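# Sort bottles onto ledges matching their cap colour

## Task

Set every bottle upright on the wall ledge whose coloured label strip is the same colour as that bottle's cap, so that the bottle's entire base rests on the ledge.

## Robot and tools

Robot: two seven-joint arms, left_arm and right_arm, each ending in a two-finger gripper. Equal joint values on the two arms give mirror-image postures.

Frame: a single scene frame is used throughout. Its origin sits on the plane z = 0, under the point midway between the arm bases, which are 0.70 m above it. +x points forward (the way both arms face), +z points up, and left_arm is on the +y side. Image left and right do not follow the arm names. Reported gripper positions and orientations may be off by a few centimetres, more so at long reach.

Gripper axes: the fingers point along the gripper's +z axis and close along its y axis. end_effector_position is the spot between the pads when closed, just under 1 cm behind the fingertips. Closing pushes the fingertips about 17 mm further along +z, mostly while the pads are still over 70 mm apart.

Row layout (used by both movement tools): one list of 16 plain numbers covers both arms, always all 16 even if one arm is idle. Order: left_arm x, y, z, qw, qx, qy, qz, opening, then right_arm in the same 8-number order. x, y, z is an absolute goal position for end_effector_position, in metres, in the scene frame. qw, qx, qy, qz is an absolute goal orientation (w first) in the scene frame. Opening runs from -1 (closed) to +1 (fully open, 0.145 m). Going from open to closed takes at least about 0.5 s.

execute_actions(actions, cameras): actions is a list of actions; each action is a table of up to 15 rows, one row per 1/30 s control step. A table with fewer rows repeats its last row to fill 15 steps. Each gripper's goal must lie within 0.6 m of where that gripper is when the action starts, measured along each of the gripper's own axes. Otherwise both arms' action is refused, and a malformed action or a failing first action rejects the whole call. An empty actions list just reports state and images. To hold an orientation, repeat the same goal quaternion every row, not the drifting reported one. To park an arm that touches nothing, resend, every call, the exact pose it last reported before it stopped, plus its intended opening. Sending the measured pose can relax or end a press.

move(target, speed, blend, opening_speed, blocking, cameras): drives each gripper along a straight line from its Hand target to the goal row; target is one 16-number row or a list of up to 15 rows, with no 0.6 m limit. speed is in m/s, 0.002 to 1.1 (default 0.25); turning is capped at twice that in rad/s. It is one number or one per target. blend (m) rounds corners at intermediate targets; 0 stops at each. opening_speed (0.2 or more, per second on the -1..1 scale) makes the fingers change gradually. All paths finish together, take at least 0.5 s, and are cut off at 10 s. Moves do not avoid obstacles or the other arm. Grippers lag and wander from the path, and can briefly exceed speed, especially with a nearly straight arm. Faster contact hits harder; aiming further past a contact presses harder. An opening change on the first target is sent at the start. A later target's opening change is applied on arrival, after everything comes to rest. blocking=false returns after about 0.5 s while the move continues; a new move then takes over smoothly. The result adds a move: line giving the ending, with these values: done (at rest within 3 mm and 2 degrees), off_target, moving, held (a check withheld steps or the clearance check stopped everything), or fault. Arms it does not name are done. limits=paced means a pose was clipped; limits=held means steps were withheld. Done does not mean no contact.

wait(seconds, cameras): 0 to 10 s; arms keep their last command; returns early if a running move ends. stop(cameras): brakes a running move, needing room if fast. zoom_image(camera, region): camera is cam_high or cam_low; region [x0, y0, x1, y1] in pixels, at most 504 by 504, on the latest image. read_manual(section): licence texts only. finished_scene(scene): ends the scene for good; the goal must then hold with the robot not touching; call nothing after it in that reply.

Cameras: cam_high and cam_low, both 896x504, with calibration given (may be off by about 2 degrees and 9 mm).

Controller behaviour: each step, commanded orientation is limited to within 32 degrees of the measured one, then damped inverse kinematics runs, preferring position. One action may fall short; the Hand target line shows where each arm is actually sent, so send the remainder next. Large wrist turns can swing the elbow. Tool commands shows current opening commands; resend an opening to keep it, since 0 is a real command.

Reading results: grip_measured is the measured opening on the command scale; the last Joint positions entry per arm is that opening in metres. To hold something, keep commanding clearly below grip_measured. More margin means a harder squeeze, about 10 N per pad at most, for objects up to about 11 cm. Joint torques include gravity, have offsets and noise, and entries 3 and 4 wrap at ±28 N m. Joint velocities within noise means that arm is still. Step readings list positions during executed actions only.

Avoid: dropping bottles, releasing them while moving, fast impacts, hard pushes, knocking items out of the work area (ends scene), and any arm-to-arm contact, including one gripper closing on the other's fingers. Long holds, stretched arms or pushing at unreachable poses heat motors. MOTOR HOT appears at 85 °C; at 100 °C an OVER-TEMPERATURE FAULT stops the arm for 30 to 60 s or more. Objects may occasionally get nudged by outside pushes; recheck their positions before gripping.

Each tool is called as name(argument=value, ...) on one line, values as JSON.

## Session

execute_actions(actions=[])

zoom_image(camera="cam_low", region=[330, 110, 630, 400])

zoom_image(camera="cam_high", region=[420, 190, 700, 430])

Nothing of this call was run. Scene 2 begins with your next reply.

Nothing of this call was run. Scene 2 begins with your next reply.

Nothing of this call was run. Scene 2 begins with your next reply.

execute_actions(actions=[])

zoom_image(camera="cam_low", region=[330, 110, 630, 400])

zoom_image(camera="cam_high", region=[420, 190, 700, 430])

Scene clock: 0.00 s.
left_arm: end_effector_position=(+0.2239, +0.1828, +0.6144) grip_measured=+1.00 end_effector_quat_wxyz=(-0.319, +0.395, -0.515, +0.691) | right_arm: end_effector_position=(+0.4009, -0.1655, +0.3728) grip_measured=+1.00 end_effector_quat_wxyz=(+0.260, +0.265, +0.837, +0.401)
Joint positions: left_arm=[-1.106 0.942 0.535 2.339 -0.48 -0.199 -0.367 0.145] | right_arm=[0.583 0.619 -0.841 0.925 -1.182 -0.496 -0.047 0.145]
Joint velocities: within noise
Joint torques (N m): no reading
Motor temperatures (°C): left_arm=[22 21 22 21 21 23 22] | right_arm=[20 22 22 19 20 19 21]
Hand target: left_arm +0.2239, +0.1828, +0.6144; -0.319, +0.395, -0.515, +0.691 | right_arm +0.4009, -0.1655, +0.3728; +0.260, +0.265, +0.837, +0.401
Tool commands: left_gripper/opening=+1.0 right_gripper/opening=+1.0

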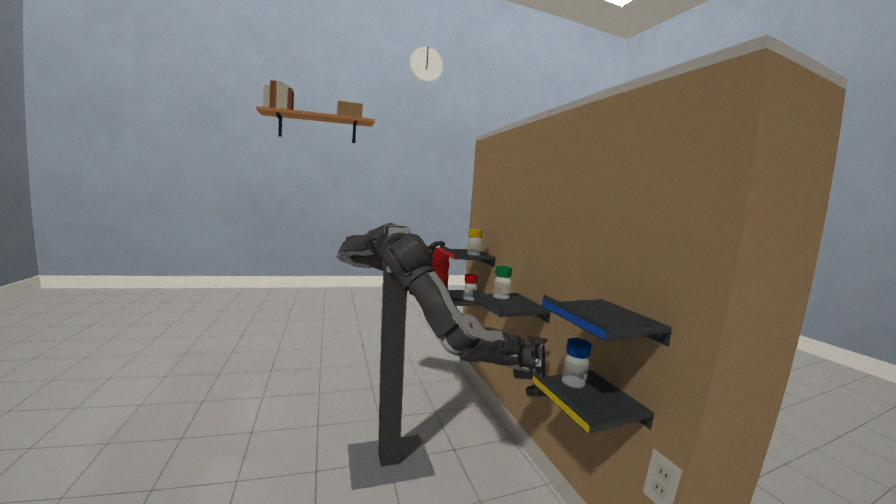

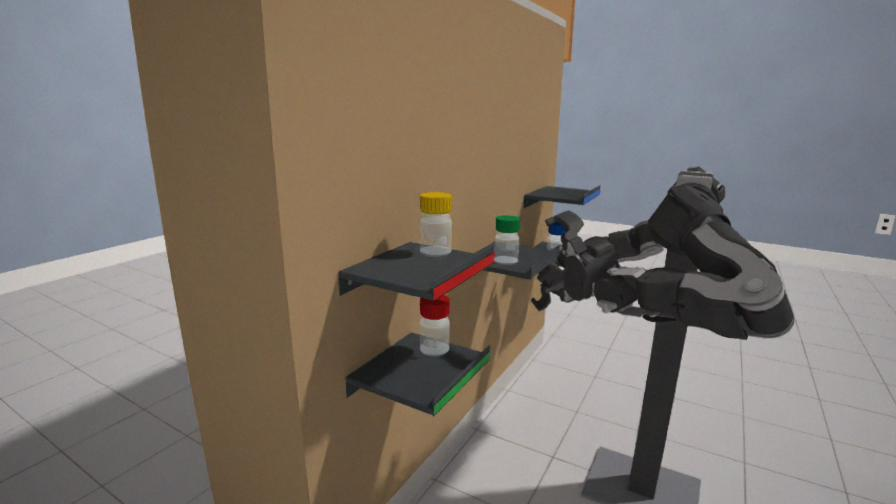

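Scaled by 1.680 from the camera's 896x504 image, which has a finer 1280x720 frame.

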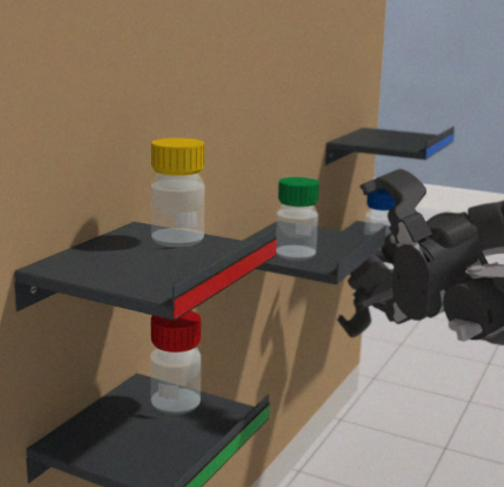

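Scaled by 1.800 from the camera's 896x504 image, which has a finer 1280x720 frame.

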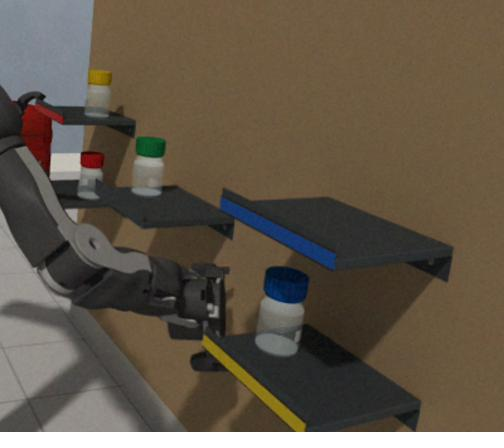

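move(target=[[0.26,0.26,0.69,0,0.7071,0,0.7071,1,0.26,-0.22,0.40,0,0.7071,0,0.7071,1],[0.29,0.335,0.69,0,0.7071,0,0.7071,1,0.27,-0.34,0.488,0,0.7071,0,0.7071,1],[0.34,0.335,0.688,0,0.7071,0,0.7071,1,0.34,-0.345,0.488,0,0.7071,0,0.7071,1]], speed=0.3)

zoom_image(camera="cam_low", region=[400, 140, 660, 400])

zoom_image(camera="cam_high", region=[440, 200, 680, 430])

Scene clock: 43.53 s.
left_arm: end_effector_position=(+0.3404, +0.3329, +0.6905) grip_measured=+1.00 end_effector_quat_wxyz=(+0.002, +0.705, -0.005, +0.709) | right_arm: end_effector_position=(+0.3404, -0.3464, +0.4907) grip_measured=+1.00 end_effector_quat_wxyz=(+0.003, +0.704, -0.001, +0.710)
Joint positions: left_arm=[-0.997 1.378 1.048 1.903 1.481 0.069 -0.155 0.145] | right_arm=[-0.185 0.911 -0.083 1.4 0.941 -0.363 0.083 0.145]
Joint velocities: within noise
Joint torques (N m): left_arm=[3.05 3.42 2.69 0.53 0.11 -0.68 -0.06] | right_arm=[2.81 6.29 2.56 2.28 0.2 -0.32 0.16]
Motor temperatures (°C): left_arm=[21 21 23 22 21 24 22] | right_arm=[23 23 23 20 20 19 21]
Hand target: left_arm +0.3400, +0.3350, +0.6881; +0.000, +0.707, +0.000, +0.707 | right_arm +0.3400, -0.3449, +0.4880; +0.000, +0.707, +0.000, +0.707
Off the commanded pose: left_arm 0.003 m, 1 deg | right_arm 0.003 m, 1 deg.
move: done

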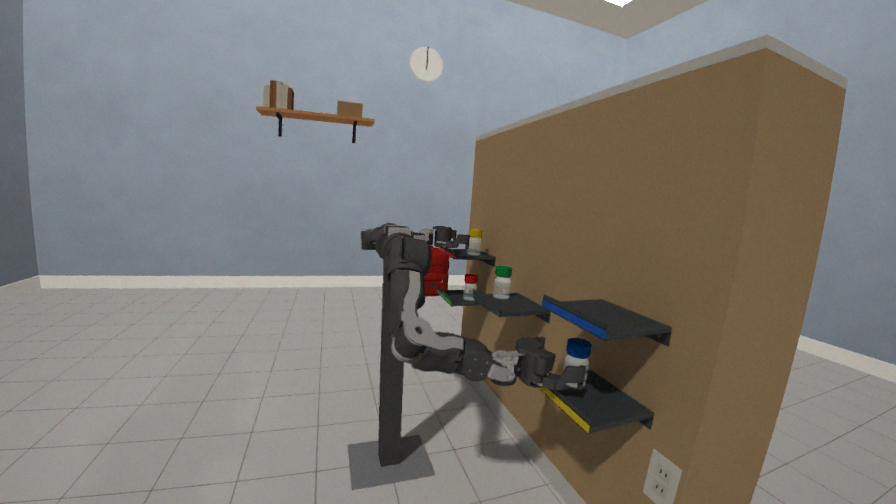

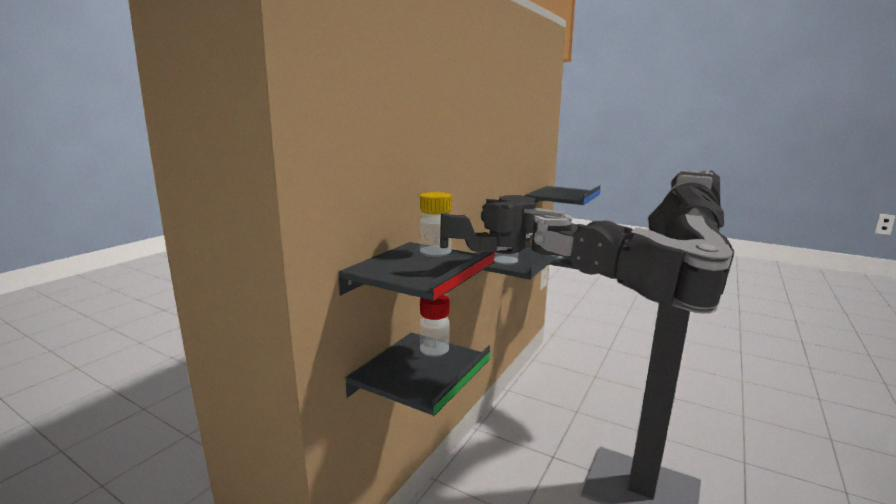

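Scaled by 1.938 from the camera's 896x504 image, which has a finer 1280x720 frame.

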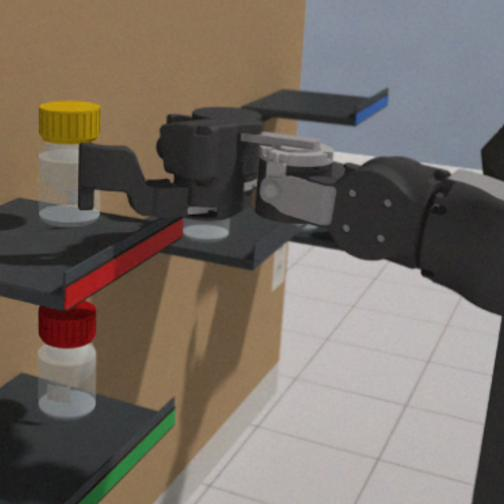

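Scaled by 2.100 from the camera's 896x504 image, which has a finer 1280x720 frame.

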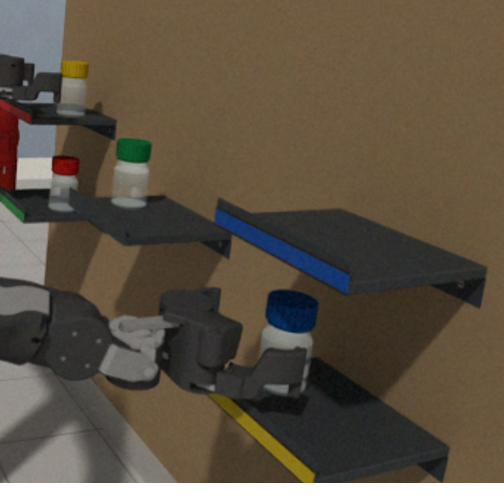

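move(target=[[0.395,0.335,0.688,0,0.7071,0,0.7071,1,0.395,-0.345,0.488,0,0.7071,0,0.7071,1],[0.395,0.335,0.688,0,0.7071,0,0.7071,-0.8,0.395,-0.345,0.488,0,0.7071,0,0.7071,-0.8],[0.395,0.335,0.73,0,0.7071,0,0.7071,-0.8,0.395,-0.345,0.528,0,0.7071,0,0.7071,-0.8]], speed=0.2, opening_speed=2.5)

zoom_image(camera="cam_low", region=[400, 140, 660, 400])

zoom_image(camera="cam_high", region=[440, 200, 680, 430])

Scene clock: 56.03 s.
left_arm: end_effector_position=(+0.3947, +0.3356, +0.7296) grip_measured=-0.26 end_effector_quat_wxyz=(-0.005, +0.707, -0.004, +0.707) | right_arm: end_effector_position=(+0.3947, -0.3429, +0.5246) grip_measured=-0.55 end_effector_quat_wxyz=(-0.002, +0.710, +0.003, +0.704)
Joint positions: left_arm=[-1.407 1.666 1.548 1.648 1.584 0.141 -0.175 0.056] | right_arm=[0.147 0.923 -0.224 1.317 0.951 -0.173 0.079 0.034]
Joint velocities: within noise
Joint torques (N m): left_arm=[5.16 1.7 3.9 0.01 0.11 -0.8 0.15] | right_arm=[4.29 7.21 5.12 3.12 0.25 -0.52 -0.13]
Motor temperatures (°C): left_arm=[22 21 24 21 21 24 22] | right_arm=[22 23 23 20 20 19 21]
Hand target: left_arm +0.3950, +0.3349, +0.7299; -0.003, +0.706, -0.004, +0.708 | right_arm +0.3950, -0.3450, +0.5280; +0.000, +0.707, +0.000, +0.707
Off the commanded pose: left_arm 0.001 m, 1 deg | right_arm 0.004 m, 1 deg.
joint sent to its limit (left arm) — joint 1 (shoulder pitch), lower limit; joint 5 (forearm roll), upper limit. The joint targets still meet the commanded pose.
move: off_target (right_arm); target 2's new opening was sent with right_arm's hand 0.004 m and 1 deg from that target

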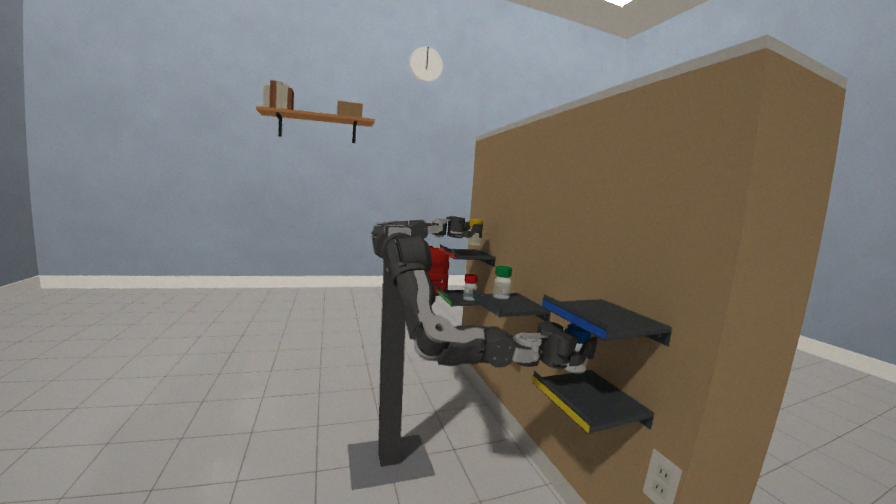

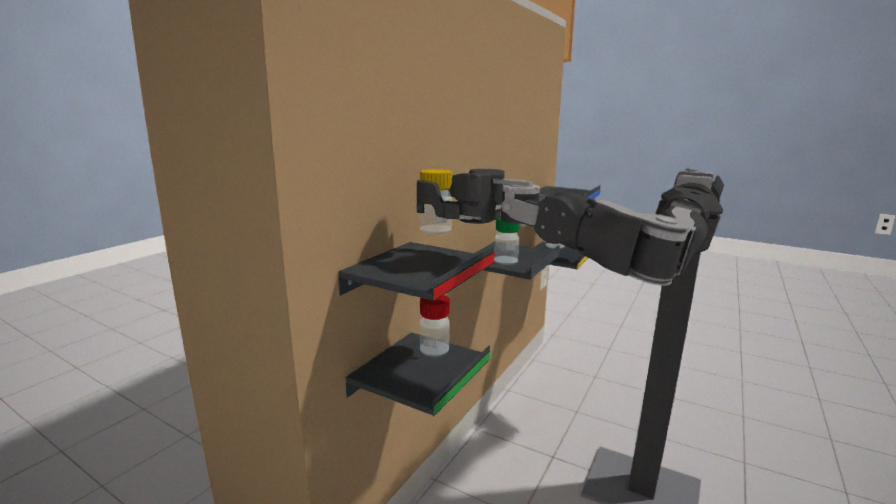

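Scaled by 1.938 from the camera's 896x504 image, which has a finer 1280x720 frame.

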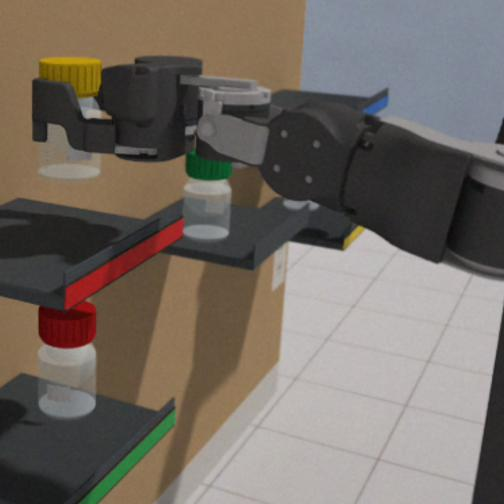

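Scaled by 2.100 from the camera's 896x504 image, which has a finer 1280x720 frame.

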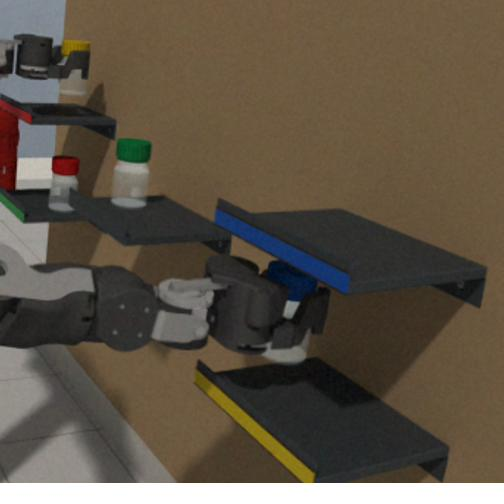

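move(target=[[0.29,0.28,0.73,0,0.7071,0,0.7071,-0.8,0.265,-0.34,0.53,0,0.7071,0,0.7071,-0.8],[0.29,0.02,0.69,0,0.7071,0,0.7071,-0.8,0.265,-0.35,0.70,0,0.7071,0,0.7071,-0.8],[0.39,-0.055,0.66,0,0.7071,0,0.7071,-0.8,0.34,-0.36,0.715,0,0.7071,0,0.7071,-0.8],[0.40,-0.055,0.605,0,0.7071,0,0.7071,-0.8,0.40,-0.36,0.703,0,0.7071,0,0.7071,-0.8]], speed=0.3, blend=[0.02,0.02,0.02,0])

zoom_image(camera="cam_low", region=[440, 120, 640, 300])

zoom_image(camera="cam_high", region=[440, 200, 680, 430])

Scene clock: 73.50 s.
left_arm: end_effector_position=(+0.3139, +0.0570, +0.6344) grip_measured=-0.26 end_effector_quat_wxyz=(+0.265, +0.712, -0.290, +0.582) | right_arm: end_effector_position=(+0.3998, -0.3599, +0.7028) grip_measured=-0.55 end_effector_quat_wxyz=(+0.012, +0.708, +0.014, +0.706)
Joint positions: left_arm=[-1.407 2.011 1.202 2.15 1.584 -0.049 -0.192 0.056] | right_arm=[-1.311 1.669 1.317 1.533 1.559 0.011 -0.055 0.034]
Joint velocities: within noise
Joint torques (N m): left_arm=[5.58 0.67 2.65 0.43 0.1 -0.95 0.26] | right_arm=[3.92 2.25 4.67 0.16 0.15 -0.66 -0.07]
Motor temperatures (°C): left_arm=[22 21 25 21 21 24 22] | right_arm=[22 24 24 20 20 20 21]
Hand target: left_arm +0.3136, +0.0567, +0.6344; +0.269, +0.711, -0.288, +0.582 | right_arm +0.3999, -0.3600, +0.7029; +0.012, +0.707, +0.013, +0.707
Off the commanded pose: left_arm 0.144 m, 48 deg; orientation clipped | right_arm 0.000 m, 2 deg.
joint read past its limit (left arm) — joint 2 (shoulder roll), upper limit.
joint sent to its limit (left arm) — joint 1 (shoulder pitch), lower limit; joint 2 (shoulder roll), upper limit; joint 5 (forearm roll), upper limit. The joint targets are off in position and orientation.
joint sent to its limit (right arm) — joint 1 (shoulder pitch), lower limit; joint 5 (forearm roll), upper limit. The joint targets still meet the commanded pose.
move: off_target (left_arm); limits=paced

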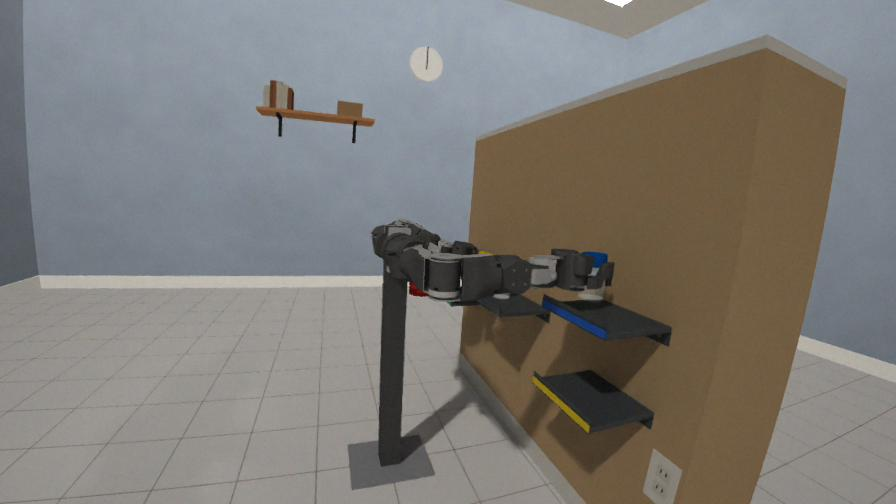

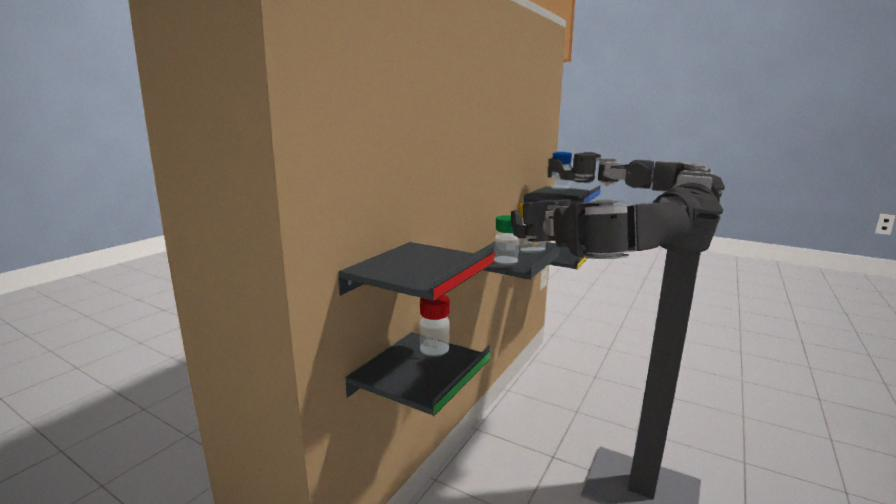

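Scaled by 2.520 from the camera's 896x504 image, which has a finer 1280x720 frame.

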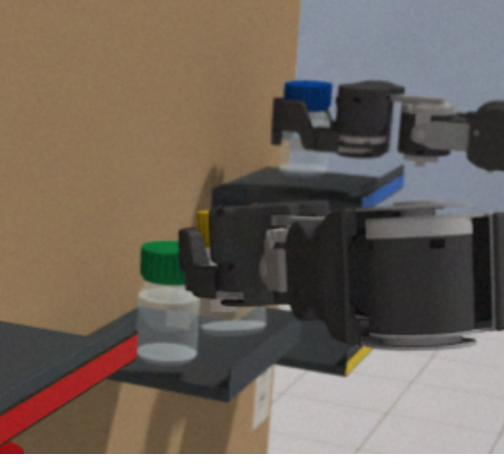

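Scaled by 2.100 from the camera's 896x504 image, which has a finer 1280x720 frame.

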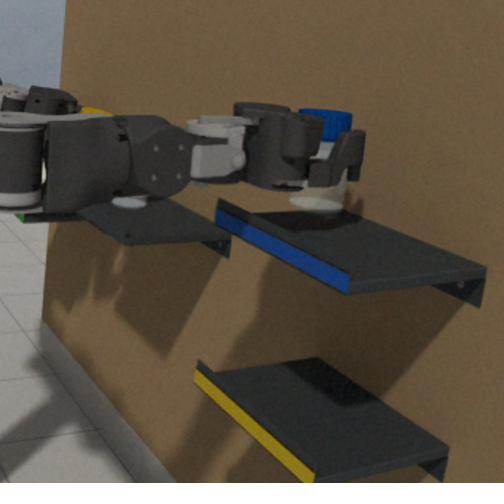

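move(target=[[0.26,0.16,0.69,0,0.7071,0,0.7071,-0.8,0.40,-0.36,0.695,0,0.7071,0,0.7071,-0.8],[0.25,0.27,0.66,0,0.7071,0,0.7071,-0.8,0.40,-0.36,0.69,0,0.7071,0,0.7071,-0.8],[0.245,0.25,0.50,0,0.7071,0,0.7071,-0.8,0.40,-0.36,0.685,0,0.7071,0,0.7071,-0.8],[0.25,0.12,0.45,0,0.7071,0,0.7071,-0.8,0.40,-0.36,0.685,0,0.7071,0,0.7071,-0.8]], speed=0.3)

zoom_image(camera="cam_low", region=[440, 120, 640, 300])

zoom_image(camera="cam_high", region=[440, 200, 680, 430])

Scene clock: 92.60 s.
left_arm: end_effector_position=(+0.2499, +0.1187, +0.4504) grip_measured=-0.26 end_effector_quat_wxyz=(+0.004, +0.708, +0.000, +0.706) | right_arm: end_effector_position=(+0.3996, -0.3600, +0.6858) grip_measured=-0.55 end_effector_quat_wxyz=(+0.014, +0.708, +0.015, +0.706)
Joint positions: left_arm=[-0.366 0.476 -0.622 1.848 0.152 -0.298 -0.704 0.056] | right_arm=[-1.311 1.671 1.237 1.533 1.559 -0.068 -0.058 0.034]
Joint velocities: within noise
Joint torques (N m): left_arm=[1.28 1.02 0.51 4.4 -0.39 -0.64 -0.01] | right_arm=[3.76 2.57 3.89 0.32 0.16 -0.78 -0.18]
Motor temperatures (°C): left_arm=[23 21 25 21 21 25 22] | right_arm=[22 23 24 19 20 20 21]
Hand target: left_arm +0.2500, +0.1200, +0.4500; +0.000, +0.707, +0.000, +0.707 | right_arm +0.3999, -0.3600, +0.6849; +0.014, +0.707, +0.014, +0.707
Off the commanded pose: left_arm 0.001 m, 0 deg | right_arm 0.001 m, 2 deg.
joint sent to its limit (right arm) — joint 1 (shoulder pitch), lower limit; joint 5 (forearm roll), upper limit. The joint targets still meet the commanded pose.
move: done

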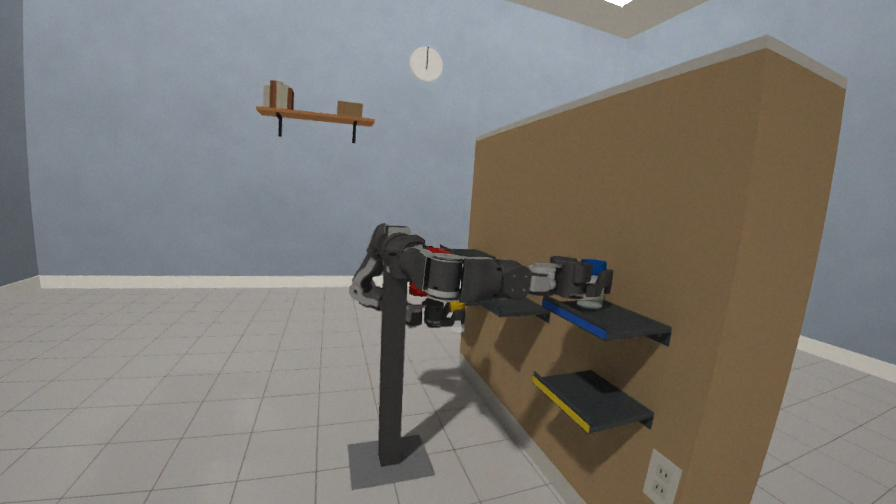

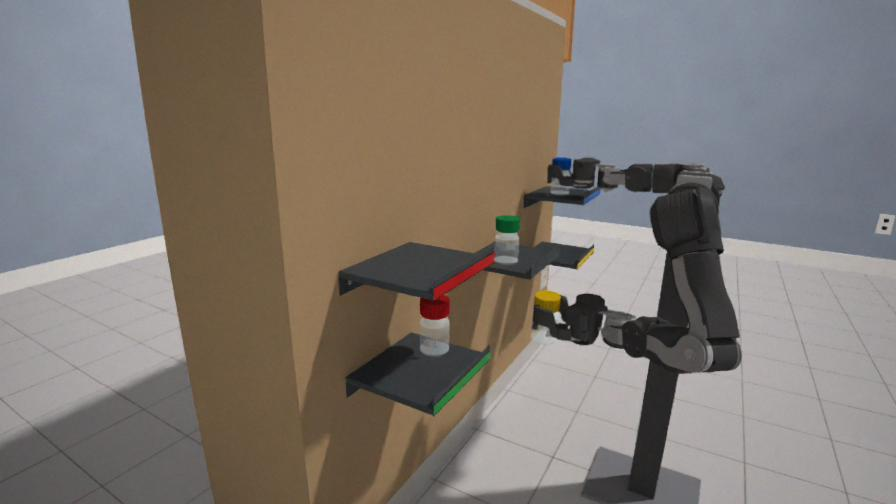

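Scaled by 2.520 from the camera's 896x504 image, which has a finer 1280x720 frame.

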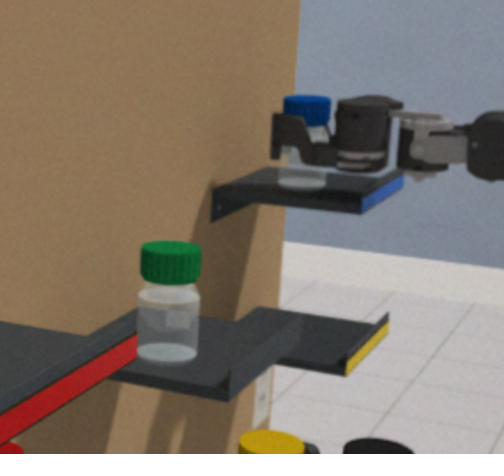

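Scaled by 2.100 from the camera's 896x504 image, which has a finer 1280x720 frame.

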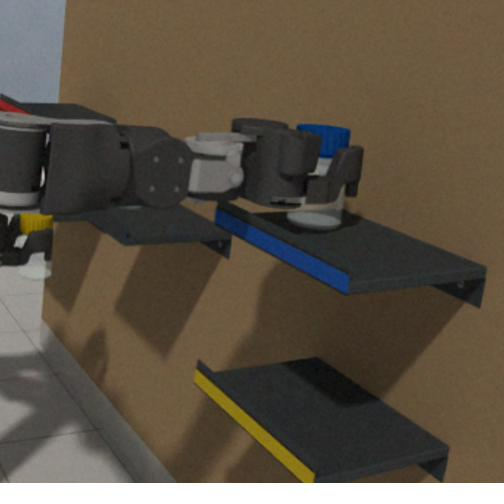

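move(target=[[0.25,-0.01,0.52,0,0.7071,0,0.7071,-0.8,0.40,-0.36,0.68,0,0.7071,0,0.7071,-0.8],[0.26,-0.05,0.64,0,0.7071,0,0.7071,-0.8,0.40,-0.36,0.679,0,0.7071,0,0.7071,-0.8],[0.33,-0.055,0.655,0,0.7071,0,0.7071,-0.8,0.40,-0.36,0.679,0,0.7071,0,0.7071,-0.8],[0.40,-0.055,0.602,0,0.7071,0,0.7071,-0.8,0.40,-0.36,0.679,0,0.7071,0,0.7071,-0.8]], speed=0.25, blend=[0.03,0.02,0.03,0])

zoom_image(camera="cam_low", region=[440, 120, 640, 300])

zoom_image(camera="cam_high", region=[440, 200, 680, 430])

Scene clock: 109.60 s.
left_arm: end_effector_position=(+0.4003, -0.0532, +0.5996) grip_measured=-0.26 end_effector_quat_wxyz=(-0.003, +0.711, +0.001, +0.704) | right_arm: end_effector_position=(+0.3997, -0.3597, +0.6840) grip_measured=-0.55 end_effector_quat_wxyz=(+0.014, +0.701, +0.014, +0.712)
Joint positions: left_arm=[0.745 -0.1 -1.033 1.43 0.617 0.315 -1.135 0.056] | right_arm=[-1.311 1.673 1.214 1.533 1.559 -0.11 -0.063 0.034]
Joint velocities: within noise
Joint torques (N m): left_arm=[9.16 -3.39 0.94 4.36 -0.49 -0.5 0.2] | right_arm=[4.05 2.47 2.77 0.24 0.13 -0.32 -0.15]
Motor temperatures (°C): left_arm=[22 21 24 22 22 25 22] | right_arm=[22 23 24 19 20 20 21]
Hand target: left_arm +0.4000, -0.0549, +0.6020; +0.000, +0.707, +0.000, +0.707 | right_arm +0.3998, -0.3600, +0.6790; +0.016, +0.707, +0.014, +0.707
Off the commanded pose: left_arm 0.003 m, 1 deg | right_arm 0.005 m, 3 deg.
joint sent to its limit (right arm) — joint 1 (shoulder pitch), lower limit; joint 5 (forearm roll), upper limit. The joint targets still meet the commanded pose.
move: off_target (right_arm)

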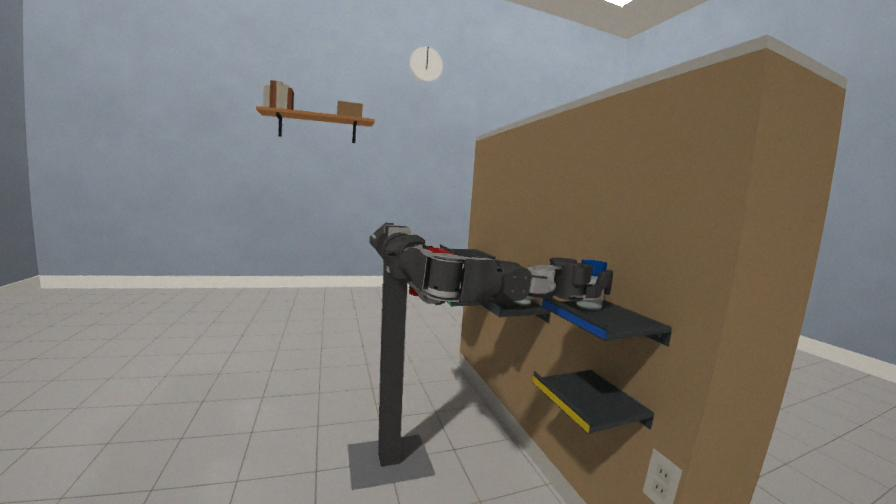

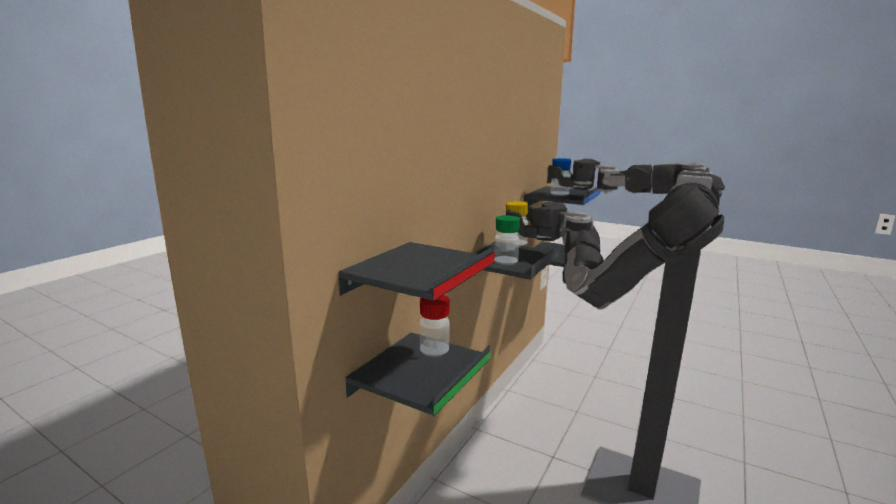

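Scaled by 2.520 from the camera's 896x504 image, which has a finer 1280x720 frame.

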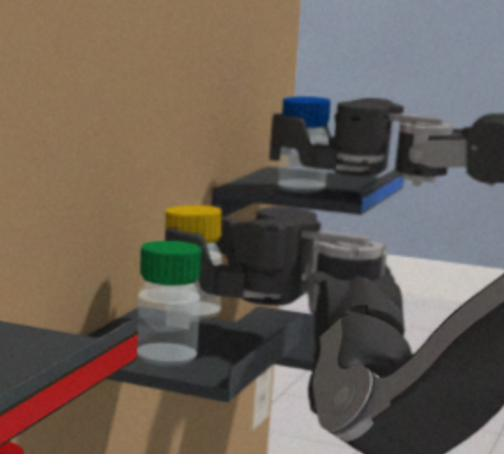

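Scaled by 2.100 from the camera's 896x504 image, which has a finer 1280x720 frame.

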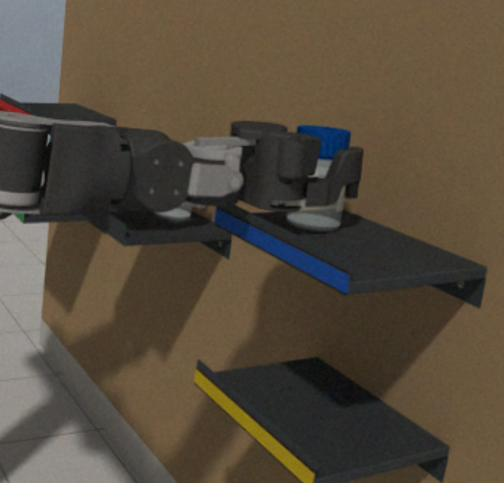

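move(target=[[0.40,-0.055,0.588,0,0.7071,0,0.7071,-0.8,0.40,-0.36,0.684,0,0.7071,0,0.7071,0.1],[0.40,-0.055,0.584,0,0.7071,0,0.7071,-0.8,0.27,-0.33,0.71,0,0.7071,0,0.7071,0.1]], speed=[0.08,0.25])

zoom_image(camera="cam_low", region=[440, 120, 640, 300])

zoom_image(camera="cam_high", region=[440, 200, 680, 430])

Scene clock: 125.23 s.
left_arm: end_effector_position=(+0.3997, -0.0556, +0.5859) grip_measured=-0.26 end_effector_quat_wxyz=(+0.002, +0.708, +0.001, +0.707) | right_arm: end_effector_position=(+0.2702, -0.3308, +0.7095) grip_measured=+0.10 end_effector_quat_wxyz=(+0.002, +0.707, -0.002, +0.707)
Joint positions: left_arm=[0.737 -0.087 -1.077 1.394 0.619 0.24 -1.132 0.056] | right_arm=[-1.231 1.051 1.44 2.154 1.522 0.228 -0.073 0.083]
Joint velocities: within noise
Joint torques (N m): left_arm=[7.74 -2.41 0.98 3.49 -0.47 -0.52 0.15] | right_arm=[0.73 2.36 4.67 0.77 0.12 -0.31 0.17]
Motor temperatures (°C): left_arm=[25 21 24 22 22 24 22] | right_arm=[22 23 24 19 20 20 21]
Hand target: left_arm +0.4000, -0.0550, +0.5840; +0.000, +0.707, +0.000, +0.707 | right_arm +0.2700, -0.3299, +0.7100; +0.000, +0.707, +0.000, +0.707
Off the commanded pose: left_arm 0.002 m, 0 deg | right_arm 0.001 m, 0 deg.
move: done

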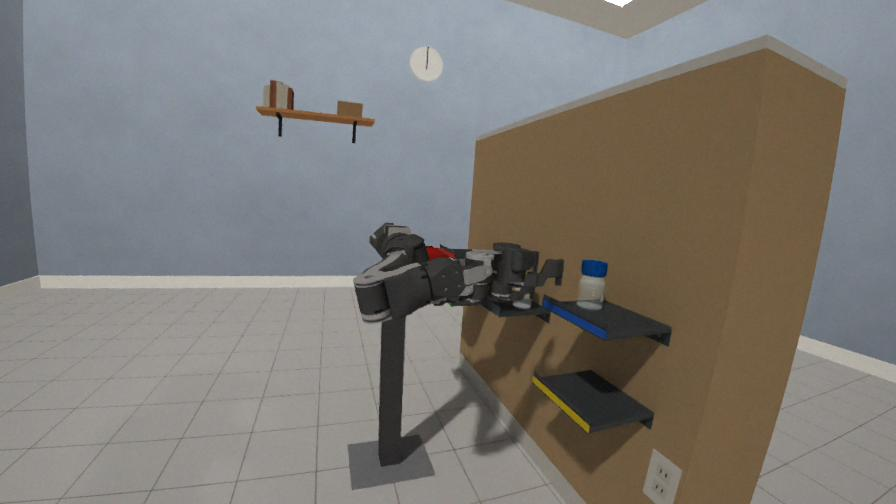

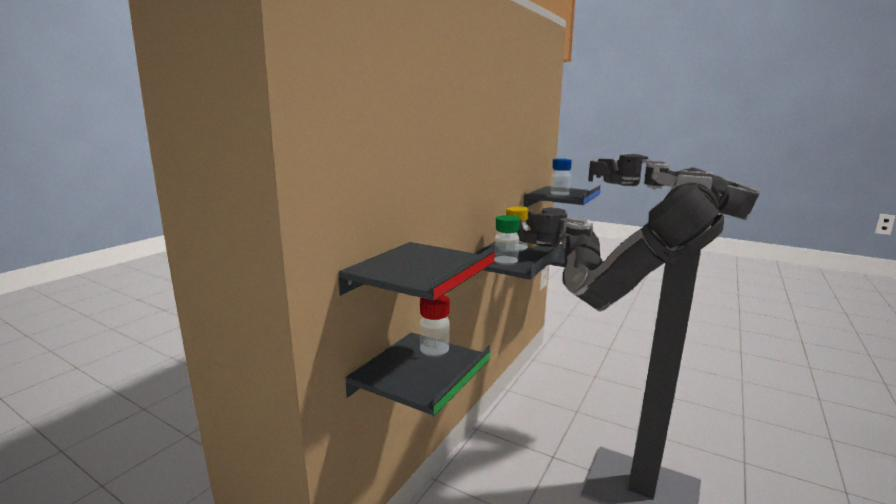

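Scaled by 2.520 from the camera's 896x504 image, which has a finer 1280x720 frame.

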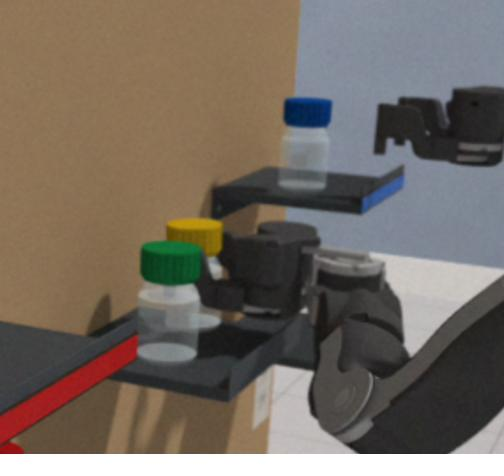

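Scaled by 2.100 from the camera's 896x504 image, which has a finer 1280x720 frame.

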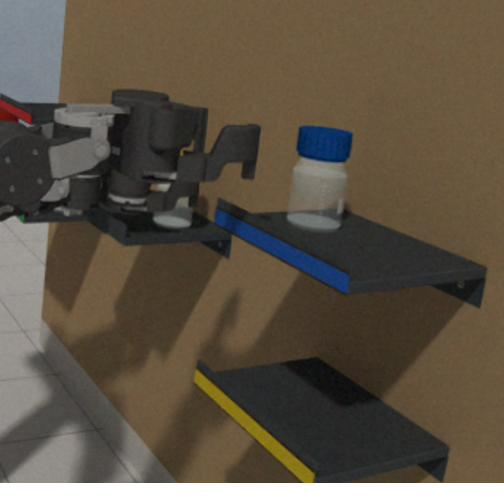

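move(target=[[0.40,-0.055,0.580,0,0.7071,0,0.7071,-0.8,0.255,-0.3,0.62,0,0.7071,0,0.7071,0.1],[0.40,-0.055,0.576,0,0.7071,0,0.7071,-0.8,0.245,-0.27,0.50,0,0.7071,0,0.7071,0.1]], speed=0.25)

zoom_image(camera="cam_low", region=[440, 120, 640, 300])

Scene clock: 137.90 s.
left_arm: end_effector_position=(+0.3993, -0.0556, +0.5852) grip_measured=-0.26 end_effector_quat_wxyz=(+0.002, +0.697, +0.003, +0.717) | right_arm: end_effector_position=(+0.2449, -0.2702, +0.4990) grip_measured=+0.10 end_effector_quat_wxyz=(+0.000, +0.709, -0.001, +0.705)
Joint positions: left_arm=[0.727 -0.087 -1.084 1.381 0.584 0.204 -1.124 0.056] | right_arm=[-0.816 0.885 0.077 1.961 0.726 -0.483 -0.287 0.083]
Joint velocities: within noise
Joint torques (N m): left_arm=[5.82 -2.6 1.66 2.36 0.05 -0.2 0.26] | right_arm=[0.17 3.65 2.96 3.08 -0.11 -0.56 0.07]
Motor temperatures (°C): left_arm=[25 21 24 22 22 24 22] | right_arm=[21 23 24 19 20 20 21]
Hand target: left_arm +0.3998, -0.0549, +0.5761; +0.000, +0.707, +0.000, +0.707 | right_arm +0.2450, -0.2700, +0.4999; +0.000, +0.707, +0.000, +0.707
Off the commanded pose: left_arm 0.009 m, 2 deg | right_arm 0.001 m, 0 deg.
move: off_target (left_arm)

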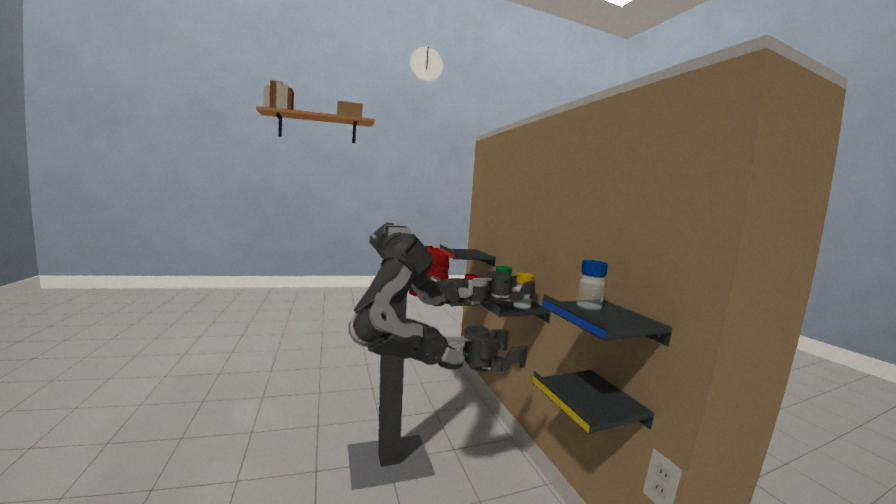

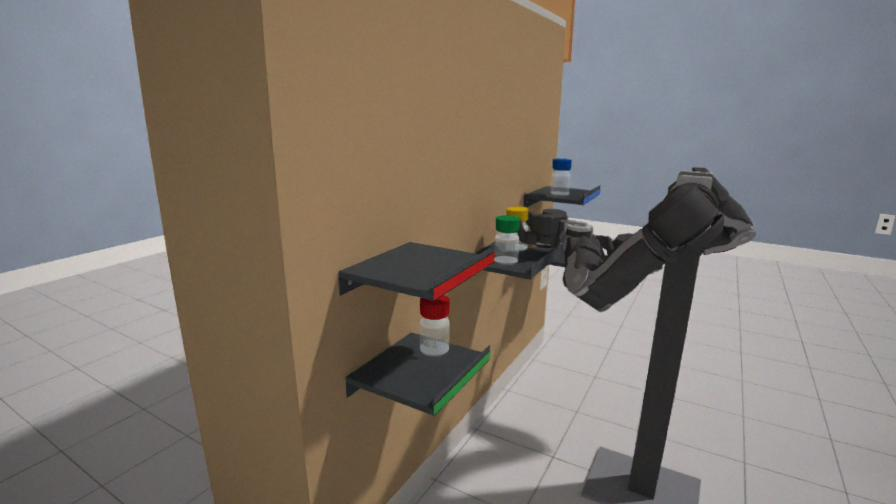

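Scaled by 2.520 from the camera's 896x504 image, which has a finer 1280x720 frame.

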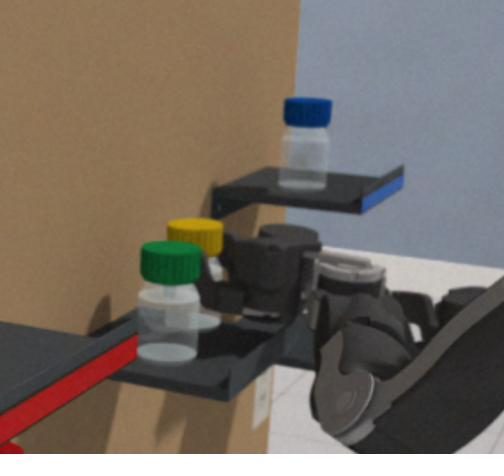

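move(target=[[0.40,-0.055,0.587,0,0.7071,0,0.7071,0.0,0.245,-0.27,0.50,0,0.7071,0,0.7071,0.25],[0.29,-0.045,0.595,0,0.7071,0,0.7071,0.0,0.245,-0.27,0.50,0,0.7071,0,0.7071,0.25],[0.25,0.14,0.56,0,0.7071,0,0.7071,1,0.25,-0.12,0.50,0,0.7071,0,0.7071,0.25],[0.26,0.32,0.505,0,0.7071,0,0.7071,1,0.28,-0.055,0.598,0,0.7071,0,0.7071,0.25],[0.405,0.335,0.503,0,0.7071,0,0.7071,1,0.40,-0.055,0.59,0,0.7071,0,0.7071,0.25],[0.405,0.335,0.503,0,0.7071,0,0.7071,-0.8,0.40,-0.055,0.59,0,0.7071,0,0.7071,-0.8]], speed=0.3, opening_speed=3)

zoom_image(camera="cam_low", region=[380, 150, 640, 400])

zoom_image(camera="cam_high", region=[440, 220, 600, 380])

Scene clock: 164.73 s.
left_arm: end_effector_position=(+0.4057, +0.3361, +0.5060) grip_measured=-0.56 end_effector_quat_wxyz=(-0.001, +0.704, +0.002, +0.710) | right_arm: end_effector_position=(+0.4000, -0.0562, +0.5910) grip_measured=-0.32 end_effector_quat_wxyz=(+0.002, +0.707, -0.001, +0.708)
Joint positions: left_arm=[0.454 1.051 -0.849 1.209 1.216 -0.459 -0.051 0.033] | right_arm=[0.327 -0.024 -0.459 1.764 0.137 0.494 -0.514 0.051]
Joint velocities: within noise
Joint torques (N m): left_arm=[6.11 5.68 2.15 1.74 0.09 -0.55 0.18] | right_arm=[4.68 -1.81 -0.06 3.58 -0.09 -0.48 0.11]
Motor temperatures (°C): left_arm=[24 22 24 22 22 24 22] | right_arm=[21 23 23 20 20 20 21]
Hand target: left_arm +0.4050, +0.3350, +0.5029; +0.000, +0.707, +0.000, +0.707 | right_arm +0.4000, -0.0550, +0.5900; +0.000, +0.707, +0.000, +0.707
Off the commanded pose: left_arm 0.003 m, 1 deg | right_arm 0.002 m, 0 deg.
move: done

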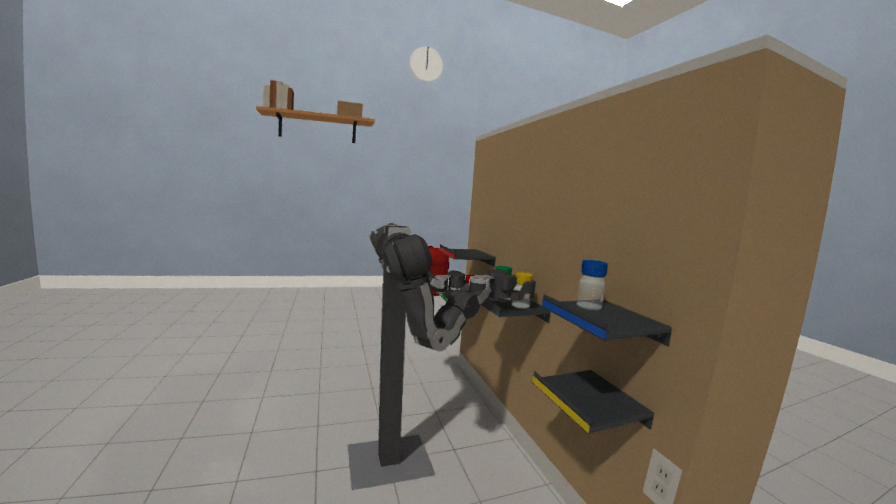

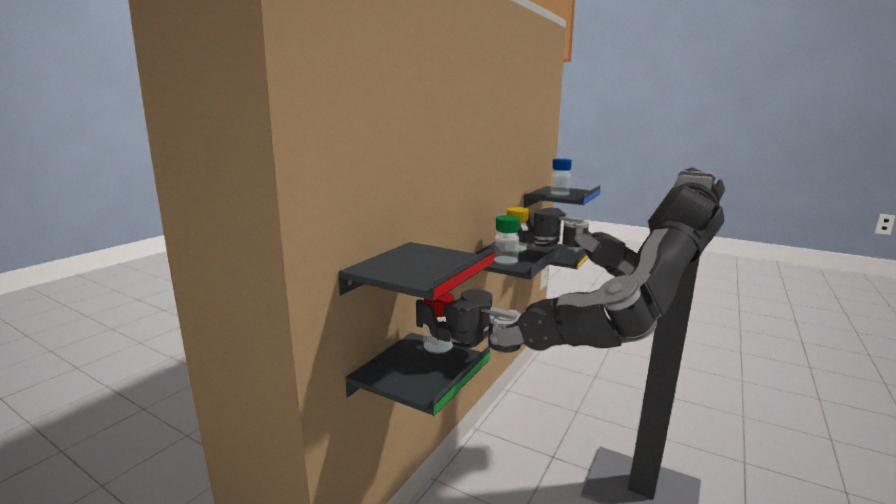

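Scaled by 1.938 from the camera's 896x504 image, which has a finer 1280x720 frame.

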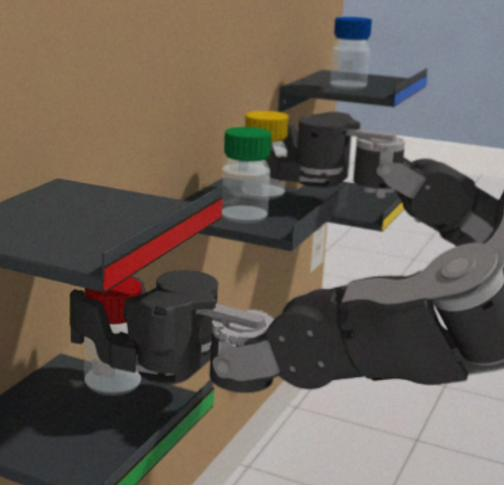

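Scaled by 3.150 from the camera's 896x504 image, which has a finer 1280x720 frame.

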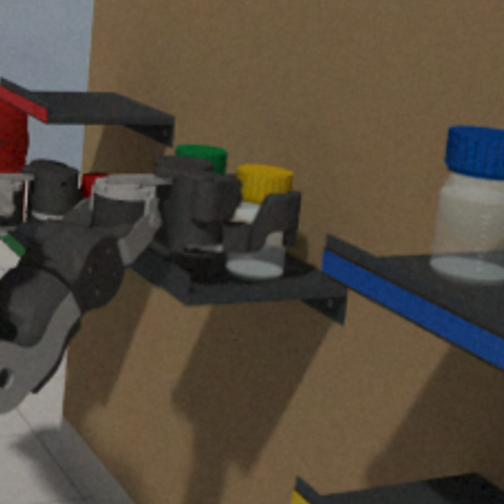

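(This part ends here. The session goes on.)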